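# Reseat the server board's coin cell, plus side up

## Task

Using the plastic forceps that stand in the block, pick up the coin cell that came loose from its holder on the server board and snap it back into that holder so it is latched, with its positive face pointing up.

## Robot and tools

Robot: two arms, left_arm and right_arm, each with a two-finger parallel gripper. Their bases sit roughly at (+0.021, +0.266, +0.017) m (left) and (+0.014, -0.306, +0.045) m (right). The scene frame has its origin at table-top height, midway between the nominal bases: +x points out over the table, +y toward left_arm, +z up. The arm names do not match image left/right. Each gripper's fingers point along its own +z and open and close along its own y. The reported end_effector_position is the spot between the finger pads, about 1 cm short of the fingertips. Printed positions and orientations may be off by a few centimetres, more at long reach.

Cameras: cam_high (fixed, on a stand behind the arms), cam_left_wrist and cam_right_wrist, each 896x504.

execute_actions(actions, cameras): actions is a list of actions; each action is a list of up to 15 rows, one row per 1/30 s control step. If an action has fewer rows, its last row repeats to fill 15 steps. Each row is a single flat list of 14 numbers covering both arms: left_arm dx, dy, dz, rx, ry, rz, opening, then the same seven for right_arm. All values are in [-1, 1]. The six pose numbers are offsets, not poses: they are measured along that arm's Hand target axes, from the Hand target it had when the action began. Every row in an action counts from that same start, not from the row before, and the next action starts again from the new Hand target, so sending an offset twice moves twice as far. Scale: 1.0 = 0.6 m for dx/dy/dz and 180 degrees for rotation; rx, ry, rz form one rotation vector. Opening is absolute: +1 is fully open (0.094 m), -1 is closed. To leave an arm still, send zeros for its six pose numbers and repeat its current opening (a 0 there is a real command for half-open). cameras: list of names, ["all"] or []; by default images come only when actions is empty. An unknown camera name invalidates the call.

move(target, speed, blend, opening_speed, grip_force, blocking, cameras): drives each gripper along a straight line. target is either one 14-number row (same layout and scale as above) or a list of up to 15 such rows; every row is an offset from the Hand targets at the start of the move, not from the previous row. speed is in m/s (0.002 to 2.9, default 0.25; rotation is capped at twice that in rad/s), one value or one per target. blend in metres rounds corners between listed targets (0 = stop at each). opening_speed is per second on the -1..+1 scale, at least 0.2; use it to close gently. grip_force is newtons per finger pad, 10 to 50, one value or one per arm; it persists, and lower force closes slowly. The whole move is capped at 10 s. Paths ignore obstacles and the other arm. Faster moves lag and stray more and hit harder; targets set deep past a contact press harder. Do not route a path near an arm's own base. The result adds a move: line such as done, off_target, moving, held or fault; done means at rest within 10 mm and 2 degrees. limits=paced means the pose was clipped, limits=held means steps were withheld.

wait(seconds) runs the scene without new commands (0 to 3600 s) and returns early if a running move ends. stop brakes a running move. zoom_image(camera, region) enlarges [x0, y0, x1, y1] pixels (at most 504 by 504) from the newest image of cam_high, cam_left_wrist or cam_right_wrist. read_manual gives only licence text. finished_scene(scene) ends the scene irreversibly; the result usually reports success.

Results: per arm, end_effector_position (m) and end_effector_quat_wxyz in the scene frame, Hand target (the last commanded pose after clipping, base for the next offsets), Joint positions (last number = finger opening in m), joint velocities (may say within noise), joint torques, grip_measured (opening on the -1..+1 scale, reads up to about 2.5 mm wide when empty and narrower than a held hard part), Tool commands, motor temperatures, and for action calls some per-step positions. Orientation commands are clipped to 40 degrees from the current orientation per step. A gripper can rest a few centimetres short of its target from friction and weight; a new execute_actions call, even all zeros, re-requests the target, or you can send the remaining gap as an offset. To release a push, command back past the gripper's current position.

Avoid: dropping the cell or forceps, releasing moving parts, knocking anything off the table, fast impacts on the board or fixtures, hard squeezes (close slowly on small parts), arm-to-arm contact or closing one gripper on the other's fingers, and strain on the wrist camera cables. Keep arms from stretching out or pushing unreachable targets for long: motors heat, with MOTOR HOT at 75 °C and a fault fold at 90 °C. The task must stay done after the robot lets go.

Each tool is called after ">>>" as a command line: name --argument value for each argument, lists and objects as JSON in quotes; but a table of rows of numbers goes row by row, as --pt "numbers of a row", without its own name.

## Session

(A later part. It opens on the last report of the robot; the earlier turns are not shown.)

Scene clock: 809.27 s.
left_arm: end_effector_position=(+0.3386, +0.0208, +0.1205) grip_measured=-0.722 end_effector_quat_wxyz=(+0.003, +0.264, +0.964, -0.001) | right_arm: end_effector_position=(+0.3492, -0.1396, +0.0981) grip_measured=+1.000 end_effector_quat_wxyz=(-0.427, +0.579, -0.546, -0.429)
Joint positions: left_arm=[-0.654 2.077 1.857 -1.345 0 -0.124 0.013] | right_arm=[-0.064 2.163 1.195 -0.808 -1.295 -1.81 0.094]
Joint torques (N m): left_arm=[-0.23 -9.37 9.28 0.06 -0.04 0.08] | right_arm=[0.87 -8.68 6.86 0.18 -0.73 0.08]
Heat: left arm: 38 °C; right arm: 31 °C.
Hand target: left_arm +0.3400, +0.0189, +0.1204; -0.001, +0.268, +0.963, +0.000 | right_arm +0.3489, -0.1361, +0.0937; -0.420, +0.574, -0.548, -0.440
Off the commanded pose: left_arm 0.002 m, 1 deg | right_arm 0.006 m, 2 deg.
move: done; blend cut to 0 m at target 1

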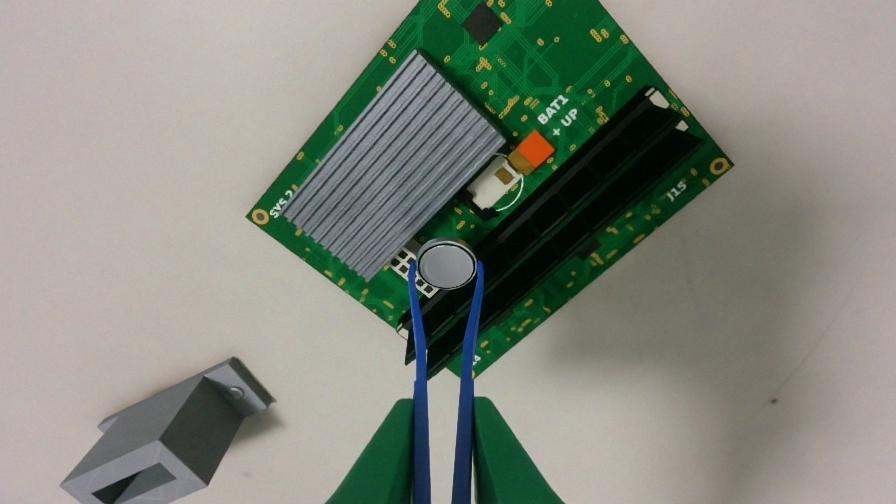

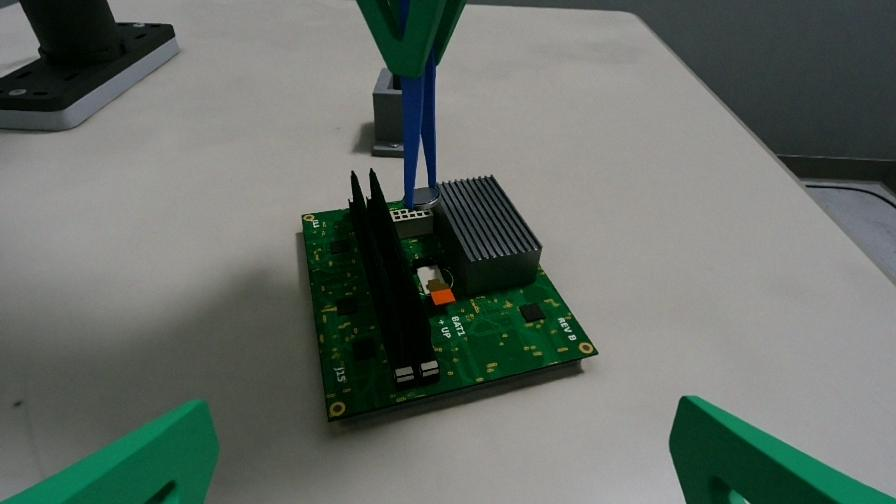

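>>> move --pt "0 0 -0.0833 0 0 0 -0.725 0 0 0 0 0 0 1" --pt "0.156 0.1007 -0.0942 0 0 0.4106 -0.725 0 0 0 0 0 0 1" --blend 0.02 --speed 0.2 --cameras '["all"]'

>>> zoom_image --camera "cam_left_wrist" --region '[370, 180, 530, 340]'

Scene clock: 1027.07 s.
left_arm: end_effector_position=(+0.2928, +0.1175, +0.1720) grip_measured=-0.722 end_effector_quat_wxyz=(-0.015, +0.792, +0.611, -0.002) | right_arm: end_effector_position=(+0.3492, -0.1396, +0.0981) grip_measured=+1.000 end_effector_quat_wxyz=(-0.427, +0.579, -0.546, -0.429)
Joint positions: left_arm=[-0.501 1.75 1.619 -1.469 -0.008 1.32 0.013] | right_arm=[-0.064 2.163 1.195 -0.808 -1.295 -1.81 0.094]
Joint torques (N m): left_arm=[0.43 -10.73 5.39 0.31 0.03 0.11] | right_arm=[0.87 -8.66 6.87 0.17 -0.72 0.09]
Motor temperatures (°C): left_arm=[21 37 41 21 22 22 24] | right_arm=[24 32 26 23 25 22 23]
Heat: left arm: 41 °C; right arm: 32 °C.
Hand target: left_arm +0.2911, +0.1189, +0.1772; -0.001, +0.793, +0.609, +0.000 | right_arm +0.3489, -0.1361, +0.0937; -0.420, +0.574, -0.548, -0.440
Off the commanded pose: left_arm 0.006 m, 2 deg | right_arm 0.006 m, 2 deg.
move: done

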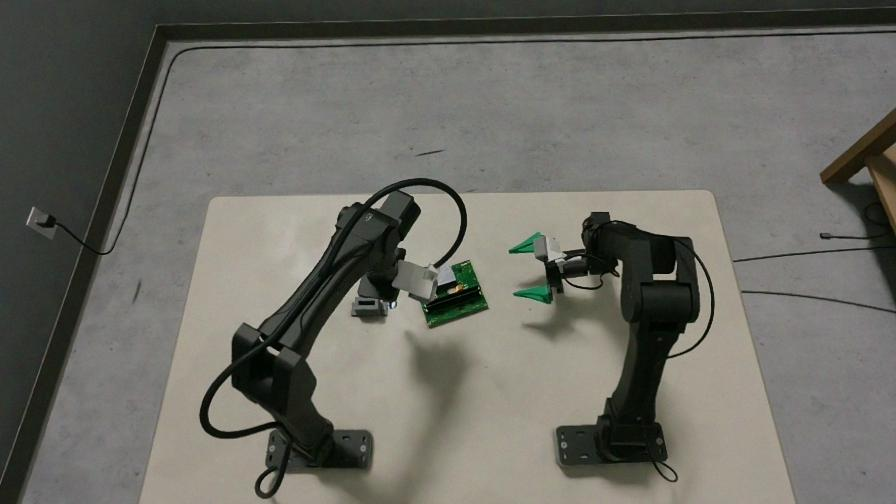

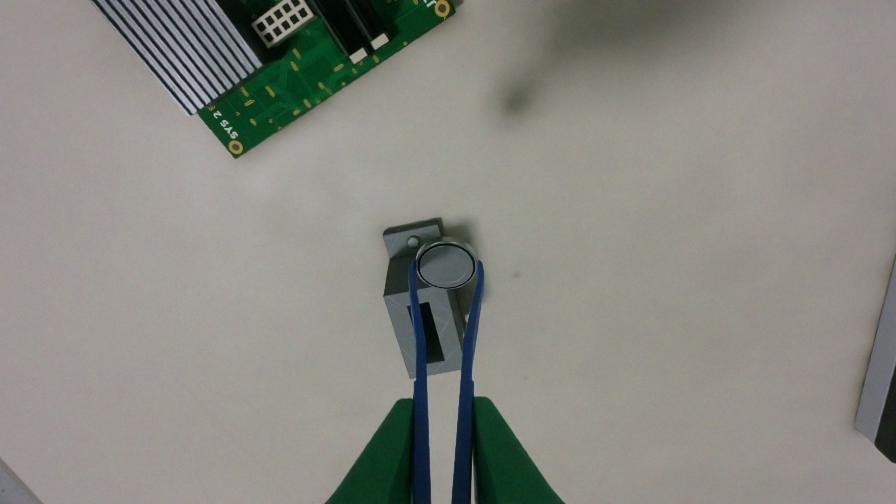

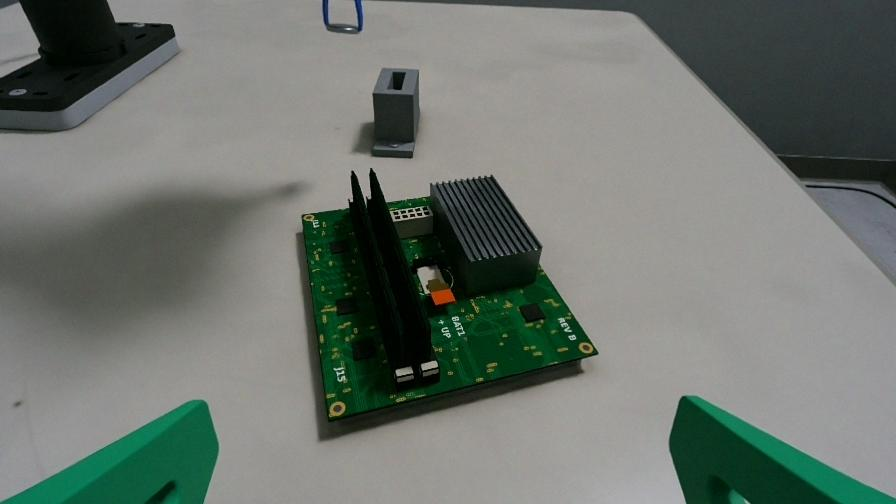

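Scaled by 3.150 from the camera's image (finer frame: 1280x720).

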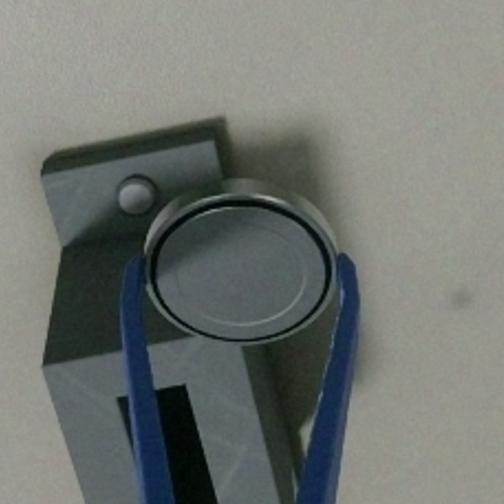

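>>> move --pt "0 0 0 0 0 0 -0.725 -0.1142 0.143 0.236 0.0951 -0.0058 0.0246 0" --pt "0 0 0 0 0 0 -0.725 -0.1142 0.143 0.236 0.0707 -0.08 0.5205 -0.4" --speed 0.35 --cameras '["all"]'

>>> zoom_image --camera "cam_right_wrist" --region '[300, 100, 600, 504]'

Scene clock: 1048.80 s.
left_arm: end_effector_position=(+0.2929, +0.1174, +0.1720) grip_measured=-0.722 end_effector_quat_wxyz=(-0.015, +0.792, +0.610, -0.002) | right_arm: end_effector_position=(+0.2606, +0.0146, +0.1323) grip_measured=-0.397 end_effector_quat_wxyz=(+0.086, +0.101, +0.776, +0.616)
Joint positions: left_arm=[-0.501 1.75 1.619 -1.469 -0.008 1.321 0.013] | right_arm=[0.603 1.789 0.413 1.091 -0.643 1.387 0.028]
Joint torques (N m): left_arm=[0.39 -10.74 5.42 0.29 0.03 0.13] | right_arm=[0.7 -5.27 4.04 2.11 -0.09 0.01]
Heat: left arm: 39 °C; right arm: 31 °C.
Hand target: left_arm +0.2911, +0.1188, +0.1772; -0.001, +0.793, +0.609, +0.000 | right_arm +0.2558, +0.0142, +0.1231; +0.080, +0.102, +0.781, +0.610
Off the commanded pose: left_arm 0.006 m, 2 deg | right_arm 0.010 m, 1 deg.
move: done

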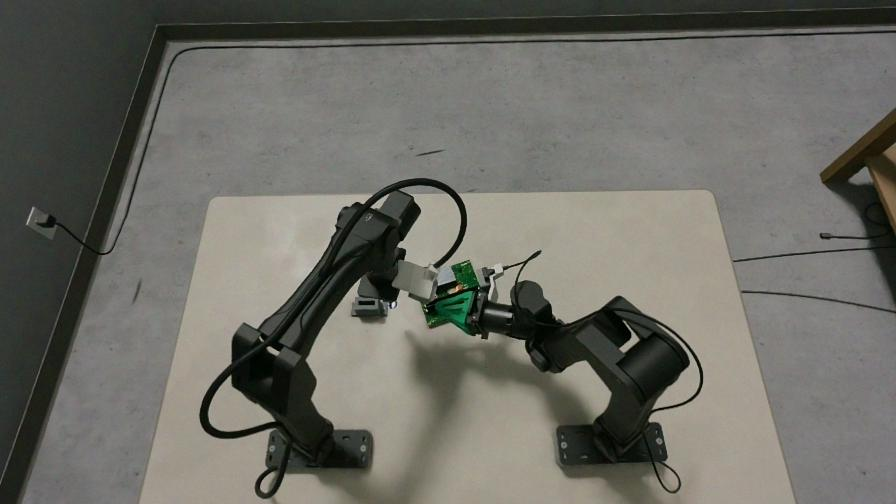

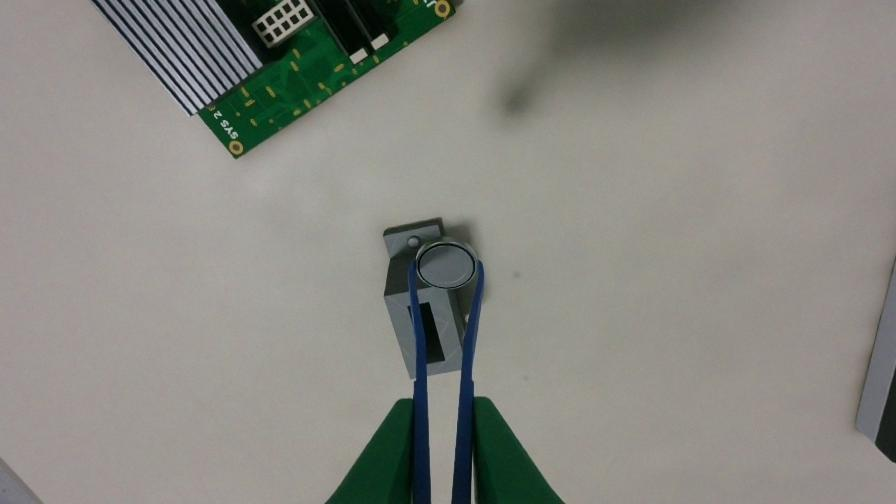

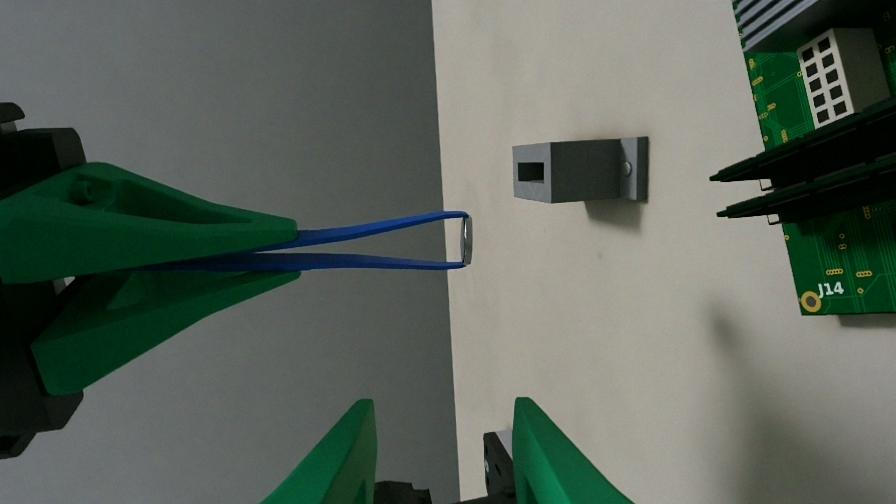

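Scaled by 1.248 from the camera's image (finer frame: 1280x720).

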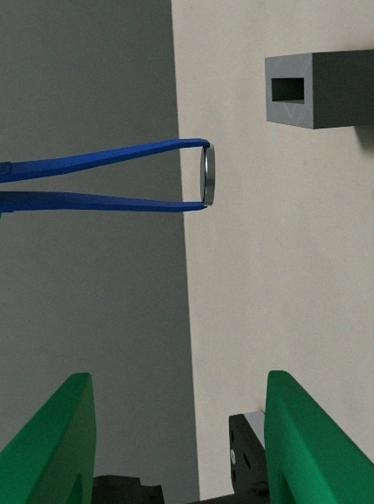

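>>> move --target '[0, 0, 0, 0, 0, 0, -0.725, 0.005, -0.0128, 0.1, 0, 0, 0, -0.5]' --speed 0.15 --cameras '["cam_left_wrist", "cam_right_wrist"]'

>>> zoom_image --camera "cam_right_wrist" --region '[350, 150, 600, 504]'

>>> zoom_image --camera "cam_left_wrist" --region '[370, 130, 530, 340]'

Scene clock: 1073.30 s.
left_arm: end_effector_position=(+0.2929, +0.1174, +0.1720) grip_measured=-0.722 end_effector_quat_wxyz=(-0.015, +0.792, +0.610, -0.002) | right_arm: end_effector_position=(+0.2651, +0.0646, +0.1027) grip_measured=-0.498 end_effector_quat_wxyz=(+0.075, +0.105, +0.783, +0.608)
Joint positions: left_arm=[-0.501 1.75 1.619 -1.469 -0.008 1.321 0.013] | right_arm=[0.729 2.005 0.561 1.152 -0.53 1.43 0.024]
Joint torques (N m): left_arm=[0.4 -10.71 5.46 0.3 0.01 0.11] | right_arm=[0.8 -6.82 6.46 2.18 -0.02 0.01]
Heat: left arm: 40 °C; right arm: 30 °C.
Hand target: left_arm +0.2911, +0.1188, +0.1772; -0.001, +0.793, +0.609, +0.000 | right_arm +0.2674, +0.0694, +0.1012; +0.080, +0.102, +0.781, +0.610
Off the commanded pose: left_arm 0.006 m, 2 deg | right_arm 0.006 m, 1 deg.
move: done

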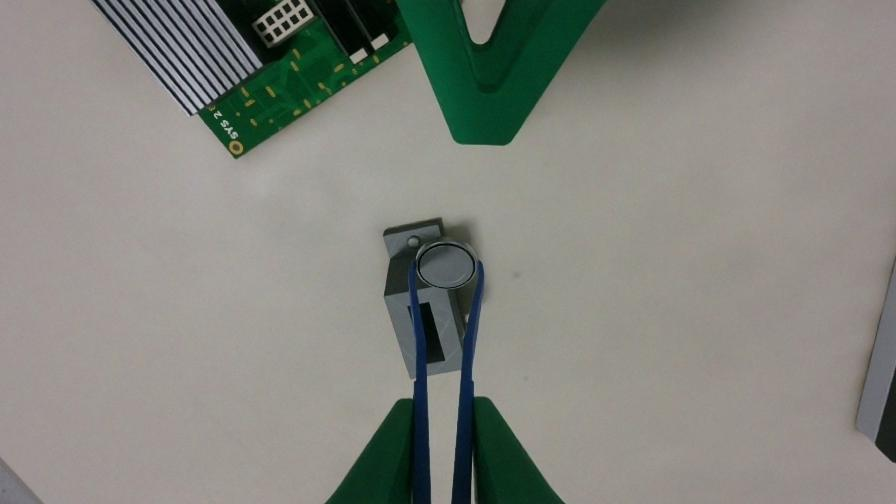

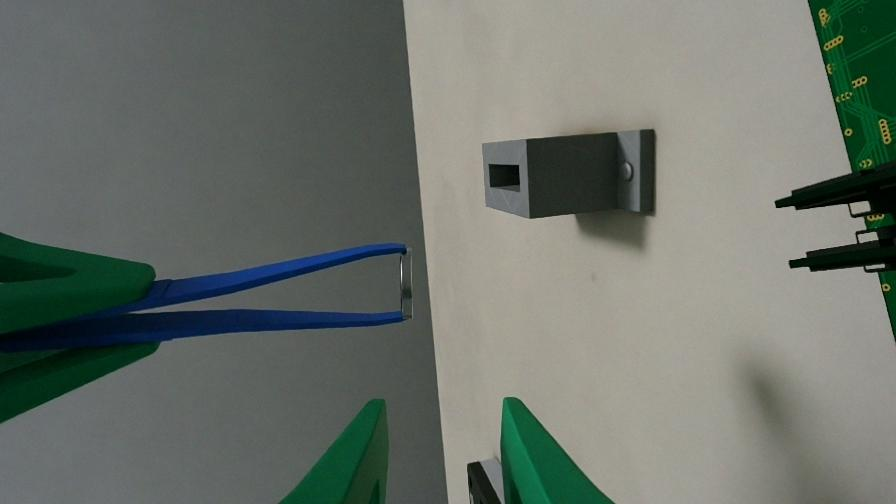

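Scaled by 1.424 from the camera's image (finer frame: 1280x720).

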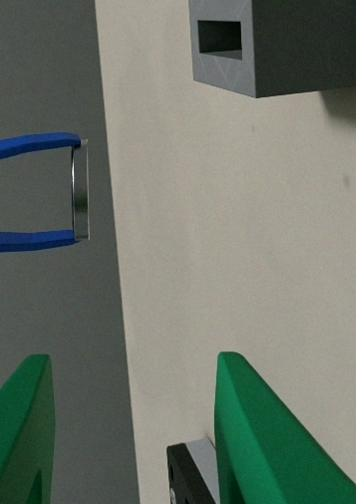

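Scaled by 2.400 from the camera's image (finer frame: 1280x720).

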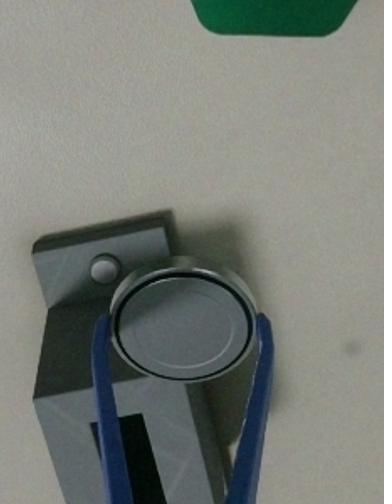

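>>> move --target '[0, 0, 0, 0, 0, 0, -0.725, -0.015, 0.018, 0.03, 0, 0, 0, -0.5]' --speed 0.1 --cameras '["cam_left_wrist", "cam_right_wrist"]'

>>> zoom_image --camera "cam_right_wrist" --region '[300, 200, 600, 504]'

>>> zoom_image --camera "cam_left_wrist" --region '[370, 130, 530, 340]'

Scene clock: 1108.53 s.
left_arm: end_effector_position=(+0.2929, +0.1174, +0.1720) grip_measured=-0.722 end_effector_quat_wxyz=(-0.015, +0.792, +0.610, -0.002) | right_arm: end_effector_position=(+0.2804, +0.0819, +0.1154) grip_measured=-0.498 end_effector_quat_wxyz=(+0.083, +0.100, +0.776, +0.618)
Joint positions: left_arm=[-0.501 1.75 1.619 -1.469 -0.008 1.321 0.013] | right_arm=[0.735 2.019 0.651 1.107 -0.522 1.433 0.024]
Joint torques (N m): left_arm=[0.4 -10.71 5.44 0.29 0.02 0.12] | right_arm=[0.94 -7.28 7.21 1.93 0.03 0.02]
Motor temperatures (°C): left_arm=[21 40 36 21 22 22 24] | right_arm=[24 29 26 30 24 22 23]
Heat: left arm: 40 °C; right arm: 30 °C.
Hand target: left_arm +0.2911, +0.1188, +0.1772; -0.001, +0.793, +0.609, +0.000 | right_arm +0.2813, +0.0865, +0.1072; +0.080, +0.103, +0.781, +0.610
Off the commanded pose: left_arm 0.006 m, 2 deg | right_arm 0.009 m, 1 deg.
move: done

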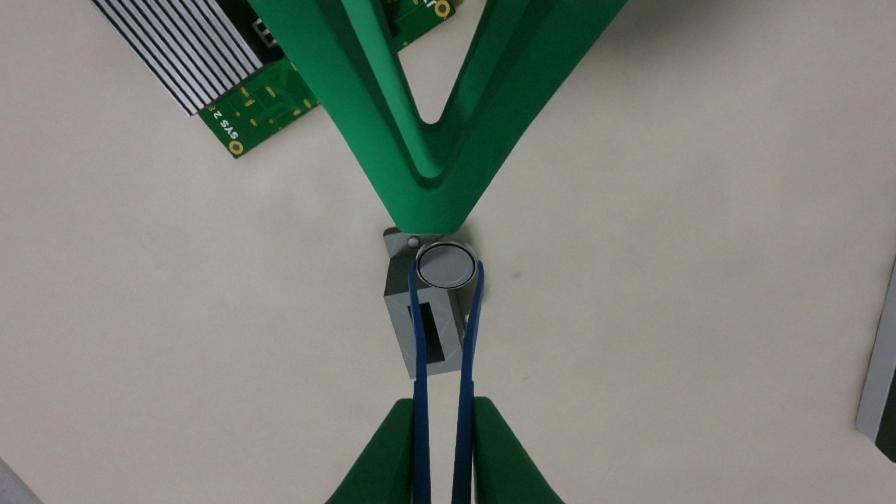

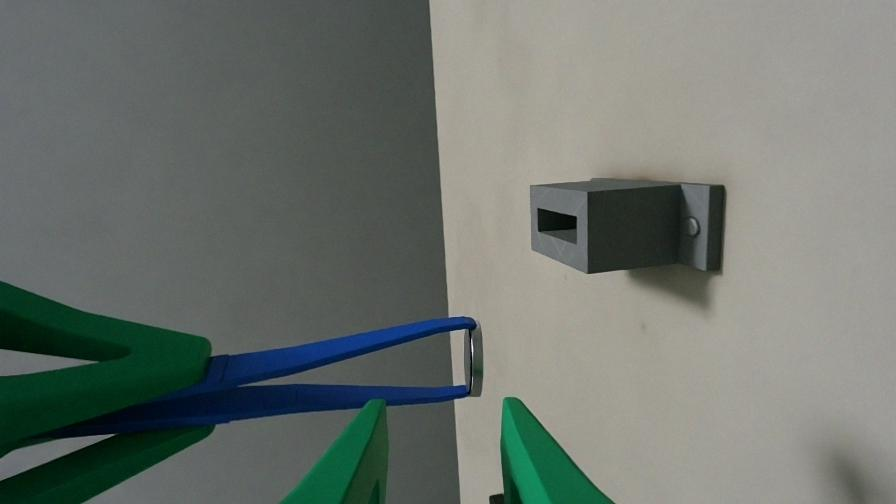

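Scaled by 1.658 from the camera's image (finer frame: 1280x720).

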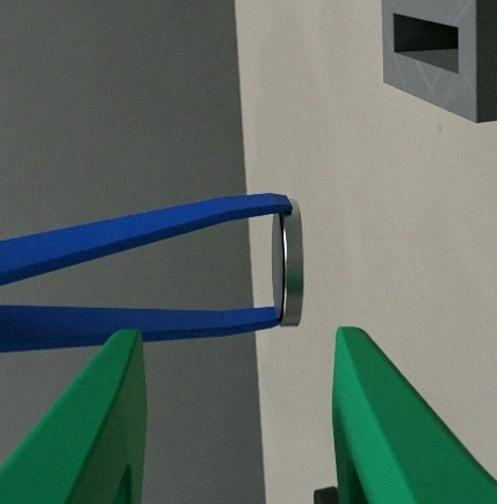

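Scaled by 2.400 from the camera's image (finer frame: 1280x720).

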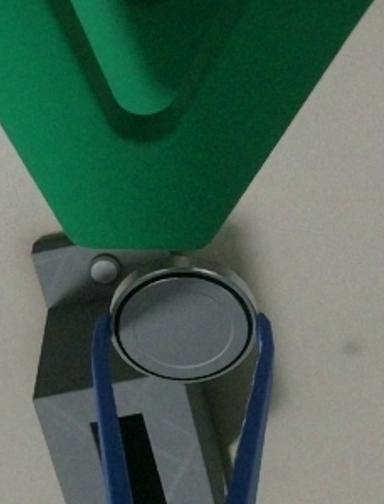

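>>> move --target '[0, 0, 0, 0, 0, 0, -0.725, 0.005, -0.018, 0, 0, 0, 0, -0.5]' --speed 0.1 --cameras '["cam_left_wrist", "cam_right_wrist"]'

>>> zoom_image --camera "cam_right_wrist" --region '[300, 200, 600, 504]'

>>> zoom_image --camera "cam_left_wrist" --region '[370, 130, 530, 340]'

Scene clock: 1134.60 s.
left_arm: end_effector_position=(+0.2929, +0.1174, +0.1720) grip_measured=-0.722 end_effector_quat_wxyz=(-0.015, +0.792, +0.610, -0.002) | right_arm: end_effector_position=(+0.2785, +0.0827, +0.1035) grip_measured=-0.498 end_effector_quat_wxyz=(+0.079, +0.102, +0.780, +0.613)
Joint positions: left_arm=[-0.501 1.75 1.619 -1.469 -0.008 1.321 0.013] | right_arm=[0.741 2.057 0.651 1.131 -0.518 1.434 0.024]
Joint torques (N m): left_arm=[0.39 -10.73 5.45 0.3 0.01 0.11] | right_arm=[0.79 -7.36 5.42 2.21 0.03 0.01]
Heat: left arm: 40 °C; right arm: 30 °C.
Hand target: left_arm +0.2911, +0.1188, +0.1772; -0.001, +0.793, +0.609, +0.000 | right_arm +0.2777, +0.0848, +0.0968; +0.080, +0.102, +0.781, +0.610
Off the commanded pose: left_arm 0.006 m, 2 deg | right_arm 0.007 m, 0 deg.
move: done

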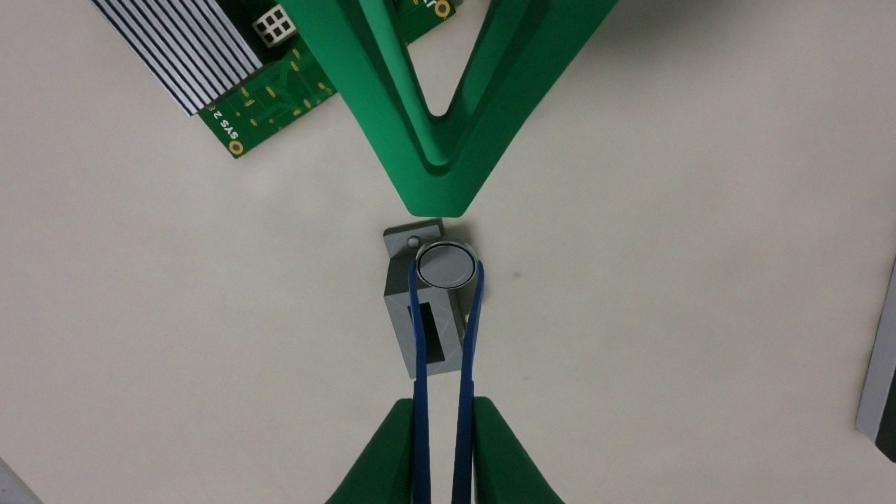

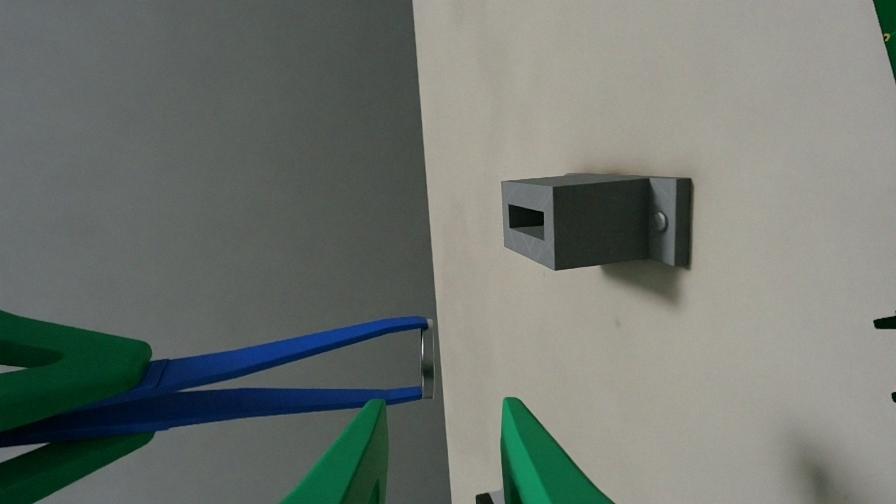

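Scaled by 1.658 from the camera's image (finer frame: 1280x720).

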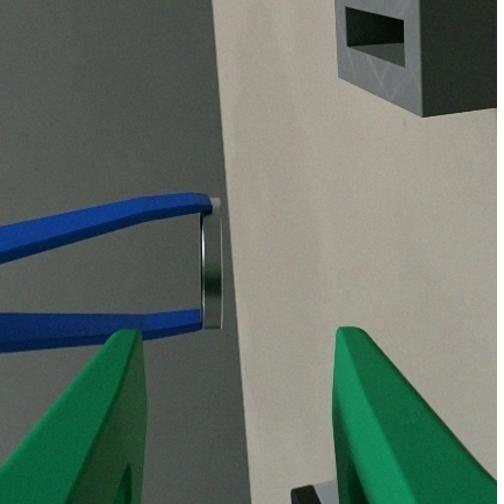

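Scaled by 2.400 from the camera's image (finer frame: 1280x720).

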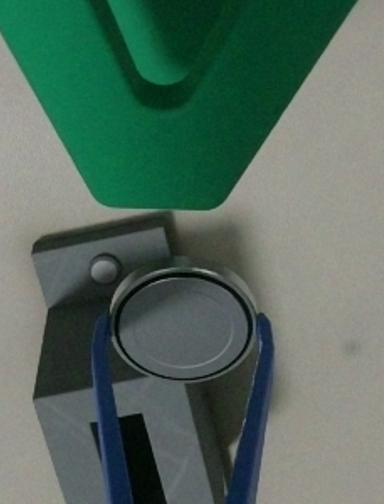

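>>> move --target '[0, 0, 0, 0, 0, 0, -0.725, 0.0042, 0.008, 0.0258, 0, 0, 0, -0.5]' --speed 0.08 --cameras '["cam_left_wrist", "cam_right_wrist"]'

>>> zoom_image --camera "cam_right_wrist" --region '[300, 200, 600, 504]'

>>> zoom_image --camera "cam_left_wrist" --region '[370, 130, 530, 340]'

Scene clock: 1156.00 s.
left_arm: end_effector_position=(+0.2929, +0.1174, +0.1720) grip_measured=-0.722 end_effector_quat_wxyz=(-0.015, +0.792, +0.610, -0.002) | right_arm: end_effector_position=(+0.2778, +0.0975, +0.1065) grip_measured=-0.498 end_effector_quat_wxyz=(+0.081, +0.098, +0.776, +0.618)
Joint positions: left_arm=[-0.501 1.75 1.619 -1.469 -0.008 1.321 0.013] | right_arm=[0.774 2.078 0.692 1.13 -0.488 1.444 0.024]
Joint torques (N m): left_arm=[0.42 -10.71 5.41 0.29 0.01 0.12] | right_arm=[0.61 -7.69 6.95 1.95 0.03 0.04]
Heat: left arm: 41 °C; right arm: 31 °C.
Hand target: left_arm +0.2911, +0.1188, +0.1772; -0.001, +0.793, +0.609, +0.000 | right_arm +0.2796, +0.1010, +0.0978; +0.080, +0.103, +0.781, +0.610
Off the commanded pose: left_arm 0.006 m, 2 deg | right_arm 0.010 m, 1 deg.
move: done

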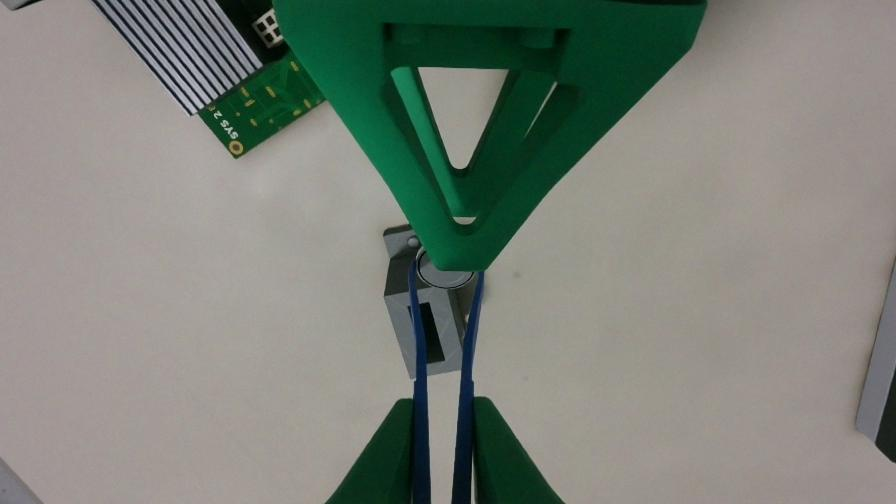

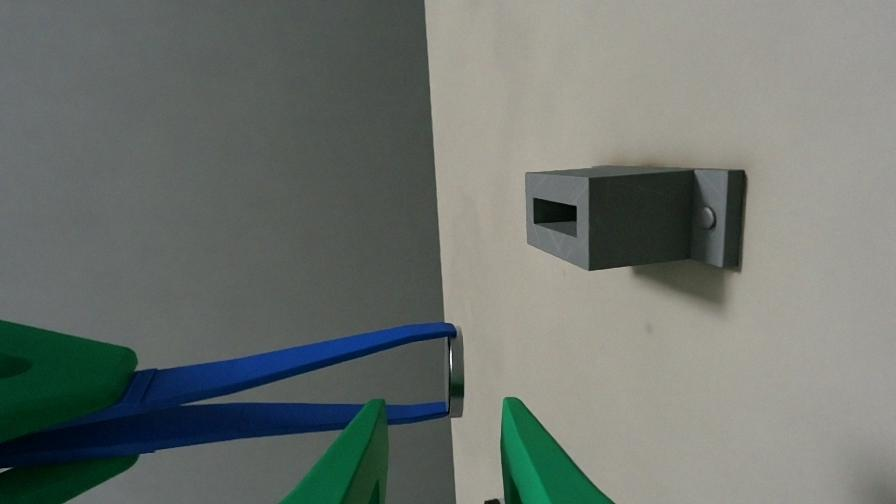

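Scaled by 1.658 from the camera's image (finer frame: 1280x720).

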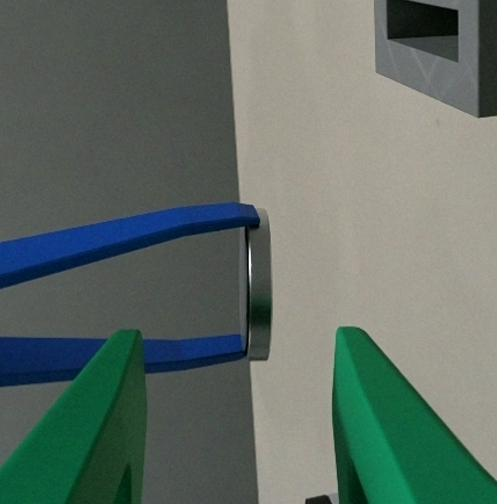

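Scaled by 2.400 from the camera's image (finer frame: 1280x720).

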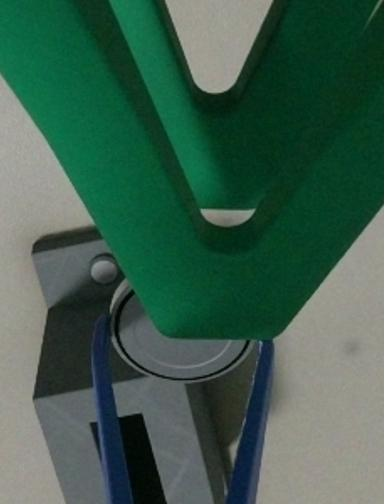

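>>> move --target '[0, 0, 0, 0, 0, 0, -0.725, -0.0085, -0.003, 0.003, 0, 0, 0, -0.5]' --speed 0.05 --cameras '["cam_left_wrist", "cam_right_wrist"]'

>>> zoom_image --camera "cam_right_wrist" --region '[300, 200, 600, 504]'

>>> zoom_image --camera "cam_left_wrist" --region '[370, 130, 530, 340]'

Scene clock: 1176.03 s.
left_arm: end_effector_position=(+0.2929, +0.1174, +0.1720) grip_measured=-0.722 end_effector_quat_wxyz=(-0.015, +0.792, +0.610, -0.002) | right_arm: end_effector_position=(+0.2804, +0.1001, +0.1045) grip_measured=-0.498 end_effector_quat_wxyz=(+0.081, +0.099, +0.776, +0.618)
Joint positions: left_arm=[-0.501 1.75 1.619 -1.469 -0.008 1.321 0.013] | right_arm=[0.774 2.093 0.708 1.129 -0.488 1.444 0.024]
Joint torques (N m): left_arm=[0.4 -10.74 5.44 0.29 0.02 0.11] | right_arm=[-0.53 -7.79 6.94 1.92 -0.09 -0.03]
Heat: left arm: 41 °C; right arm: 31 °C.
Hand target: left_arm +0.2911, +0.1188, +0.1772; -0.001, +0.793, +0.609, +0.000 | right_arm +0.2848, +0.1009, +0.0956; +0.080, +0.102, +0.781, +0.610
Off the commanded pose: left_arm 0.006 m, 2 deg | right_arm 0.010 m, 1 deg.
move: done

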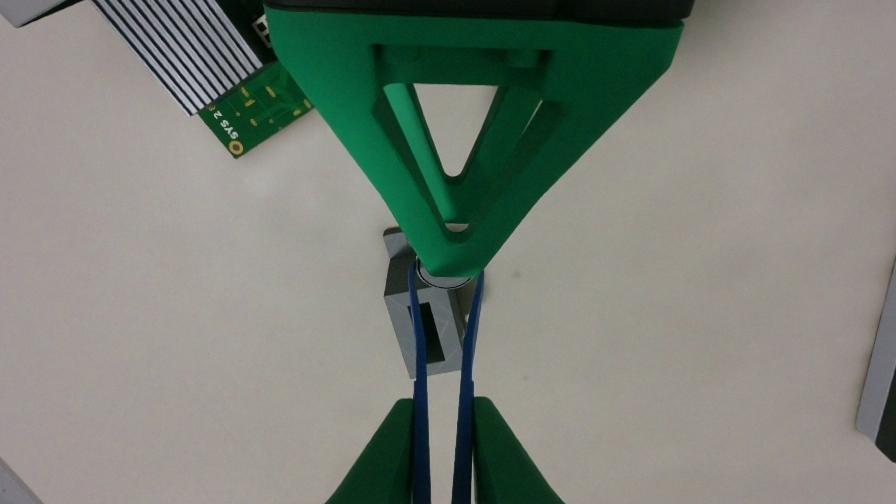

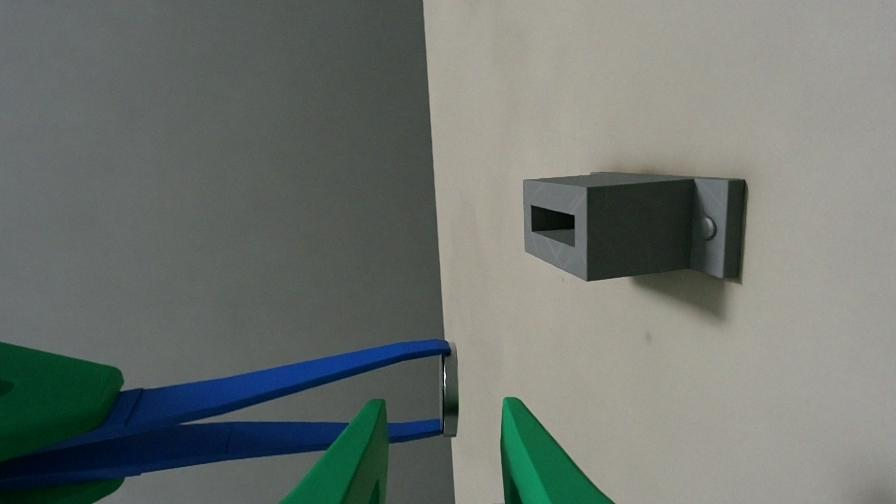

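Scaled by 1.658 from the camera's image (finer frame: 1280x720).

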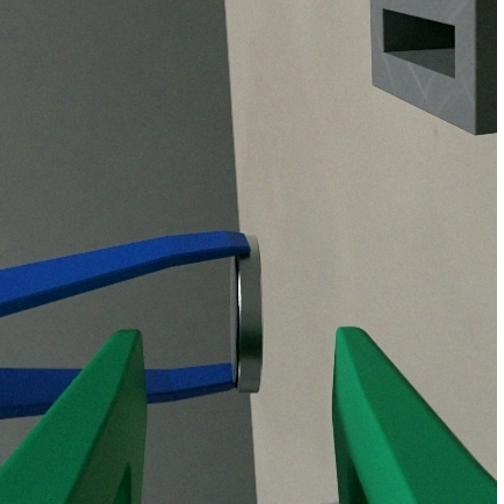

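Scaled by 2.400 from the camera's image (finer frame: 1280x720).

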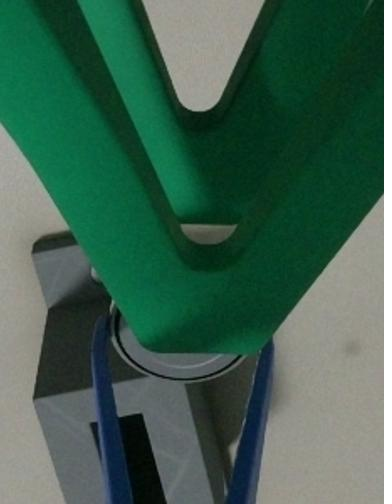

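>>> move --target '[0, 0, 0, 0, 0, 0, -0.725, 0, 0, 0, 0, 0, 0, -0.97]' --opening_speed 0.4 --grip_force '[50, 15]' --cameras '["cam_left_wrist", "cam_right_wrist"]'

>>> zoom_image --camera "cam_right_wrist" --region '[300, 200, 600, 504]'

>>> zoom_image --camera "cam_left_wrist" --region '[370, 130, 530, 340]'

Scene clock: 1191.47 s.
left_arm: end_effector_position=(+0.2929, +0.1174, +0.1720) grip_measured=-0.722 end_effector_quat_wxyz=(-0.015, +0.792, +0.610, -0.002) | right_arm: end_effector_position=(+0.2803, +0.1001, +0.1042) grip_measured=-0.950 end_effector_quat_wxyz=(+0.081, +0.099, +0.776, +0.617)
Joint positions: left_arm=[-0.501 1.75 1.619 -1.469 -0.008 1.321 0.013] | right_arm=[0.774 2.093 0.708 1.129 -0.488 1.444 0.002]
Joint torques (N m): left_arm=[0.4 -10.69 5.45 0.29 0.02 0.11] | right_arm=[-0.53 -7.79 6.95 1.93 -0.1 -0.03]
Heat: left arm: 41 °C; right arm: 31 °C.
Hand target: left_arm +0.2911, +0.1188, +0.1772; -0.001, +0.793, +0.609, +0.000 | right_arm +0.2847, +0.1009, +0.0953; +0.080, +0.103, +0.781, +0.610
Off the commanded pose: left_arm 0.006 m, 2 deg | right_arm 0.010 m, 1 deg.
grip_force (N): 50, 15
move: done

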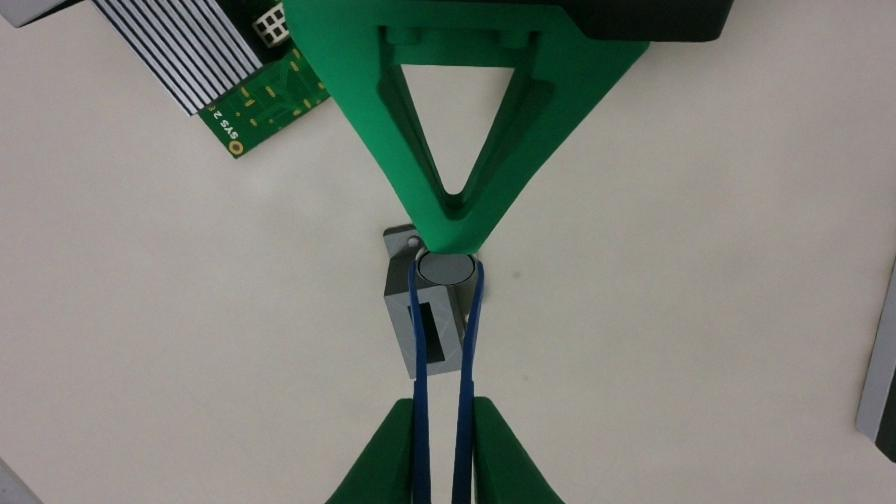

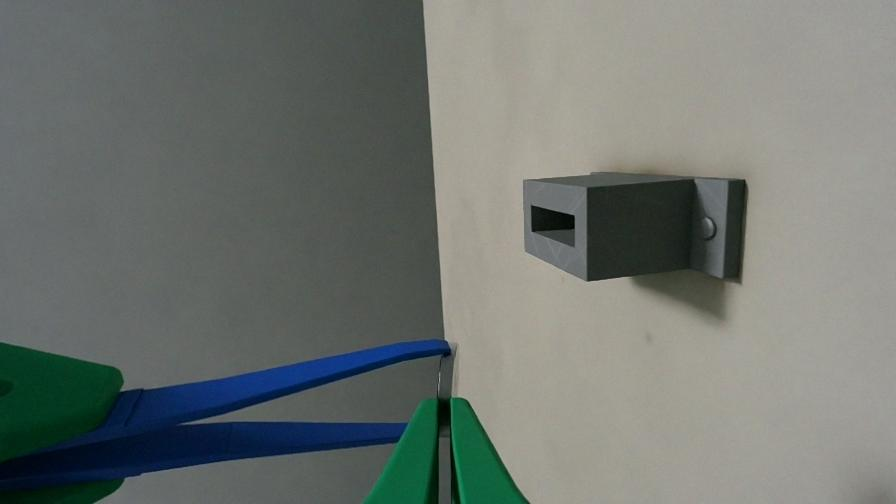

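Scaled by 1.658 from the camera's image (finer frame: 1280x720).

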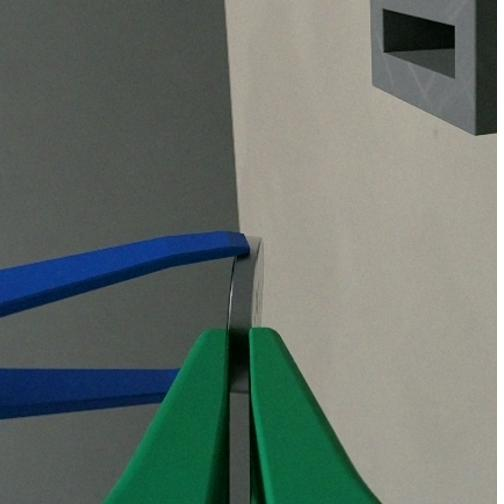

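Scaled by 2.400 from the camera's image (finer frame: 1280x720).

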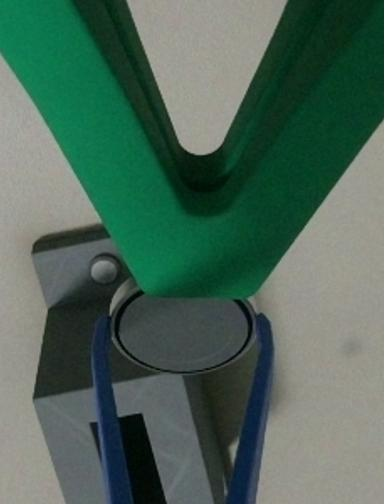

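>>> move --pt "0 0 0 0 0 0 -0.65 0 0 0 0 0 0 -0.97" --pt "0 0 -0.075 0 0 0 -0.65 0 0 0 0 0 0 -0.97" --opening_speed 0.3 --speed 0.08 --cameras '["cam_left_wrist", "cam_right_wrist"]'

>>> zoom_image --camera "cam_right_wrist" --region '[300, 200, 600, 504]'

>>> zoom_image --camera "cam_left_wrist" --region '[370, 130, 530, 340]'

Scene clock: 1215.73 s.
left_arm: end_effector_position=(+0.2935, +0.1171, +0.2070) grip_measured=-0.652 end_effector_quat_wxyz=(+0.006, +0.792, +0.610, +0.007) | right_arm: end_effector_position=(+0.2803, +0.1001, +0.1041) grip_measured=-0.951 end_effector_quat_wxyz=(+0.081, +0.099, +0.776, +0.617)
Joint positions: left_arm=[-0.501 1.733 1.74 -1.562 -0.008 1.321 0.016] | right_arm=[0.774 2.093 0.708 1.128 -0.488 1.444 0.002]
Joint torques (N m): left_arm=[0.39 -10.1 8.87 0.02 0.02 0.12] | right_arm=[-0.53 -7.77 6.95 1.93 -0.09 -0.03]
Heat: left arm: 41 °C; right arm: 31 °C.
Hand target: left_arm +0.2911, +0.1188, +0.2222; -0.001, +0.793, +0.609, +0.000 | right_arm +0.2848, +0.1009, +0.0954; +0.080, +0.103, +0.781, +0.610
Off the commanded pose: left_arm 0.016 m, 1 deg | right_arm 0.010 m, 1 deg.
joint sent to its limit (left arm) — joint 4 (wrist pitch), lower limit. The joint targets are off in orientation, not in position.
grip_force (N): 50, 15
move: off_target (left_arm)

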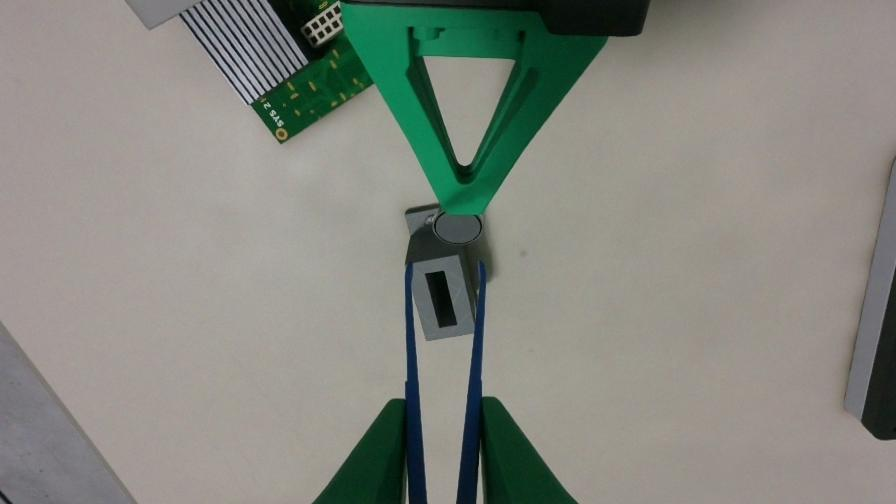

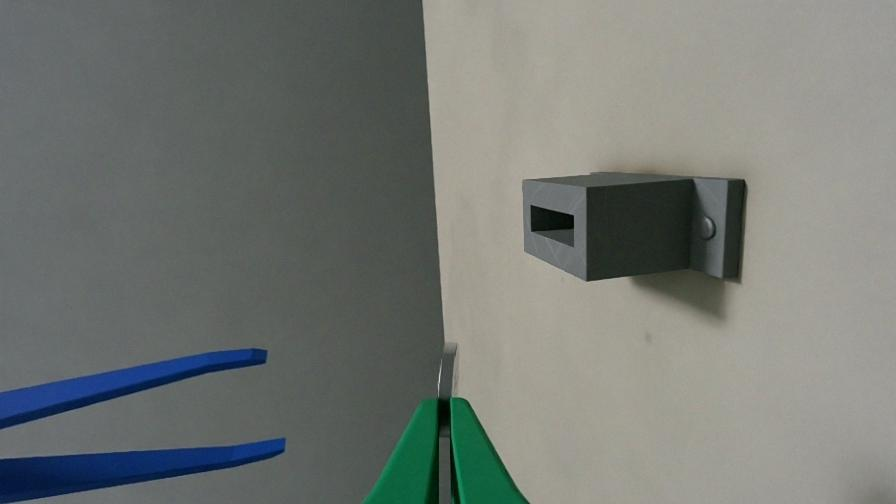

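Scaled by 1.658 from the camera's image (finer frame: 1280x720).

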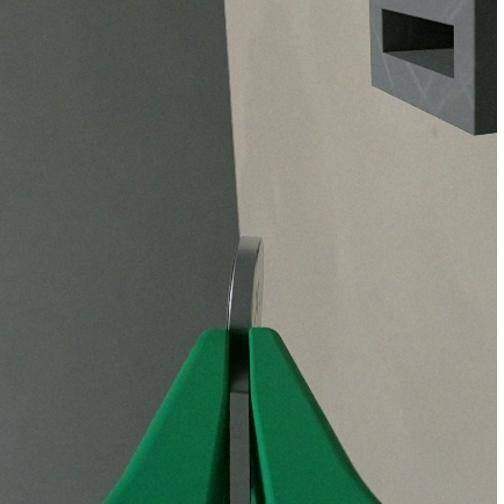

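Scaled by 2.400 from the camera's image (finer frame: 1280x720).

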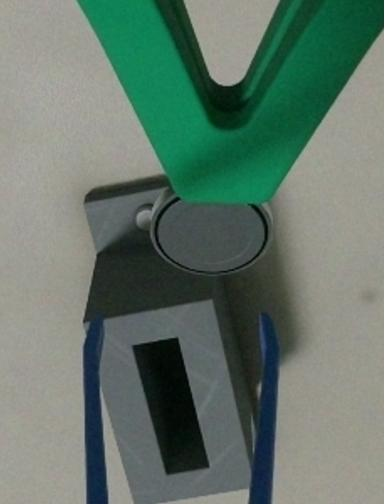

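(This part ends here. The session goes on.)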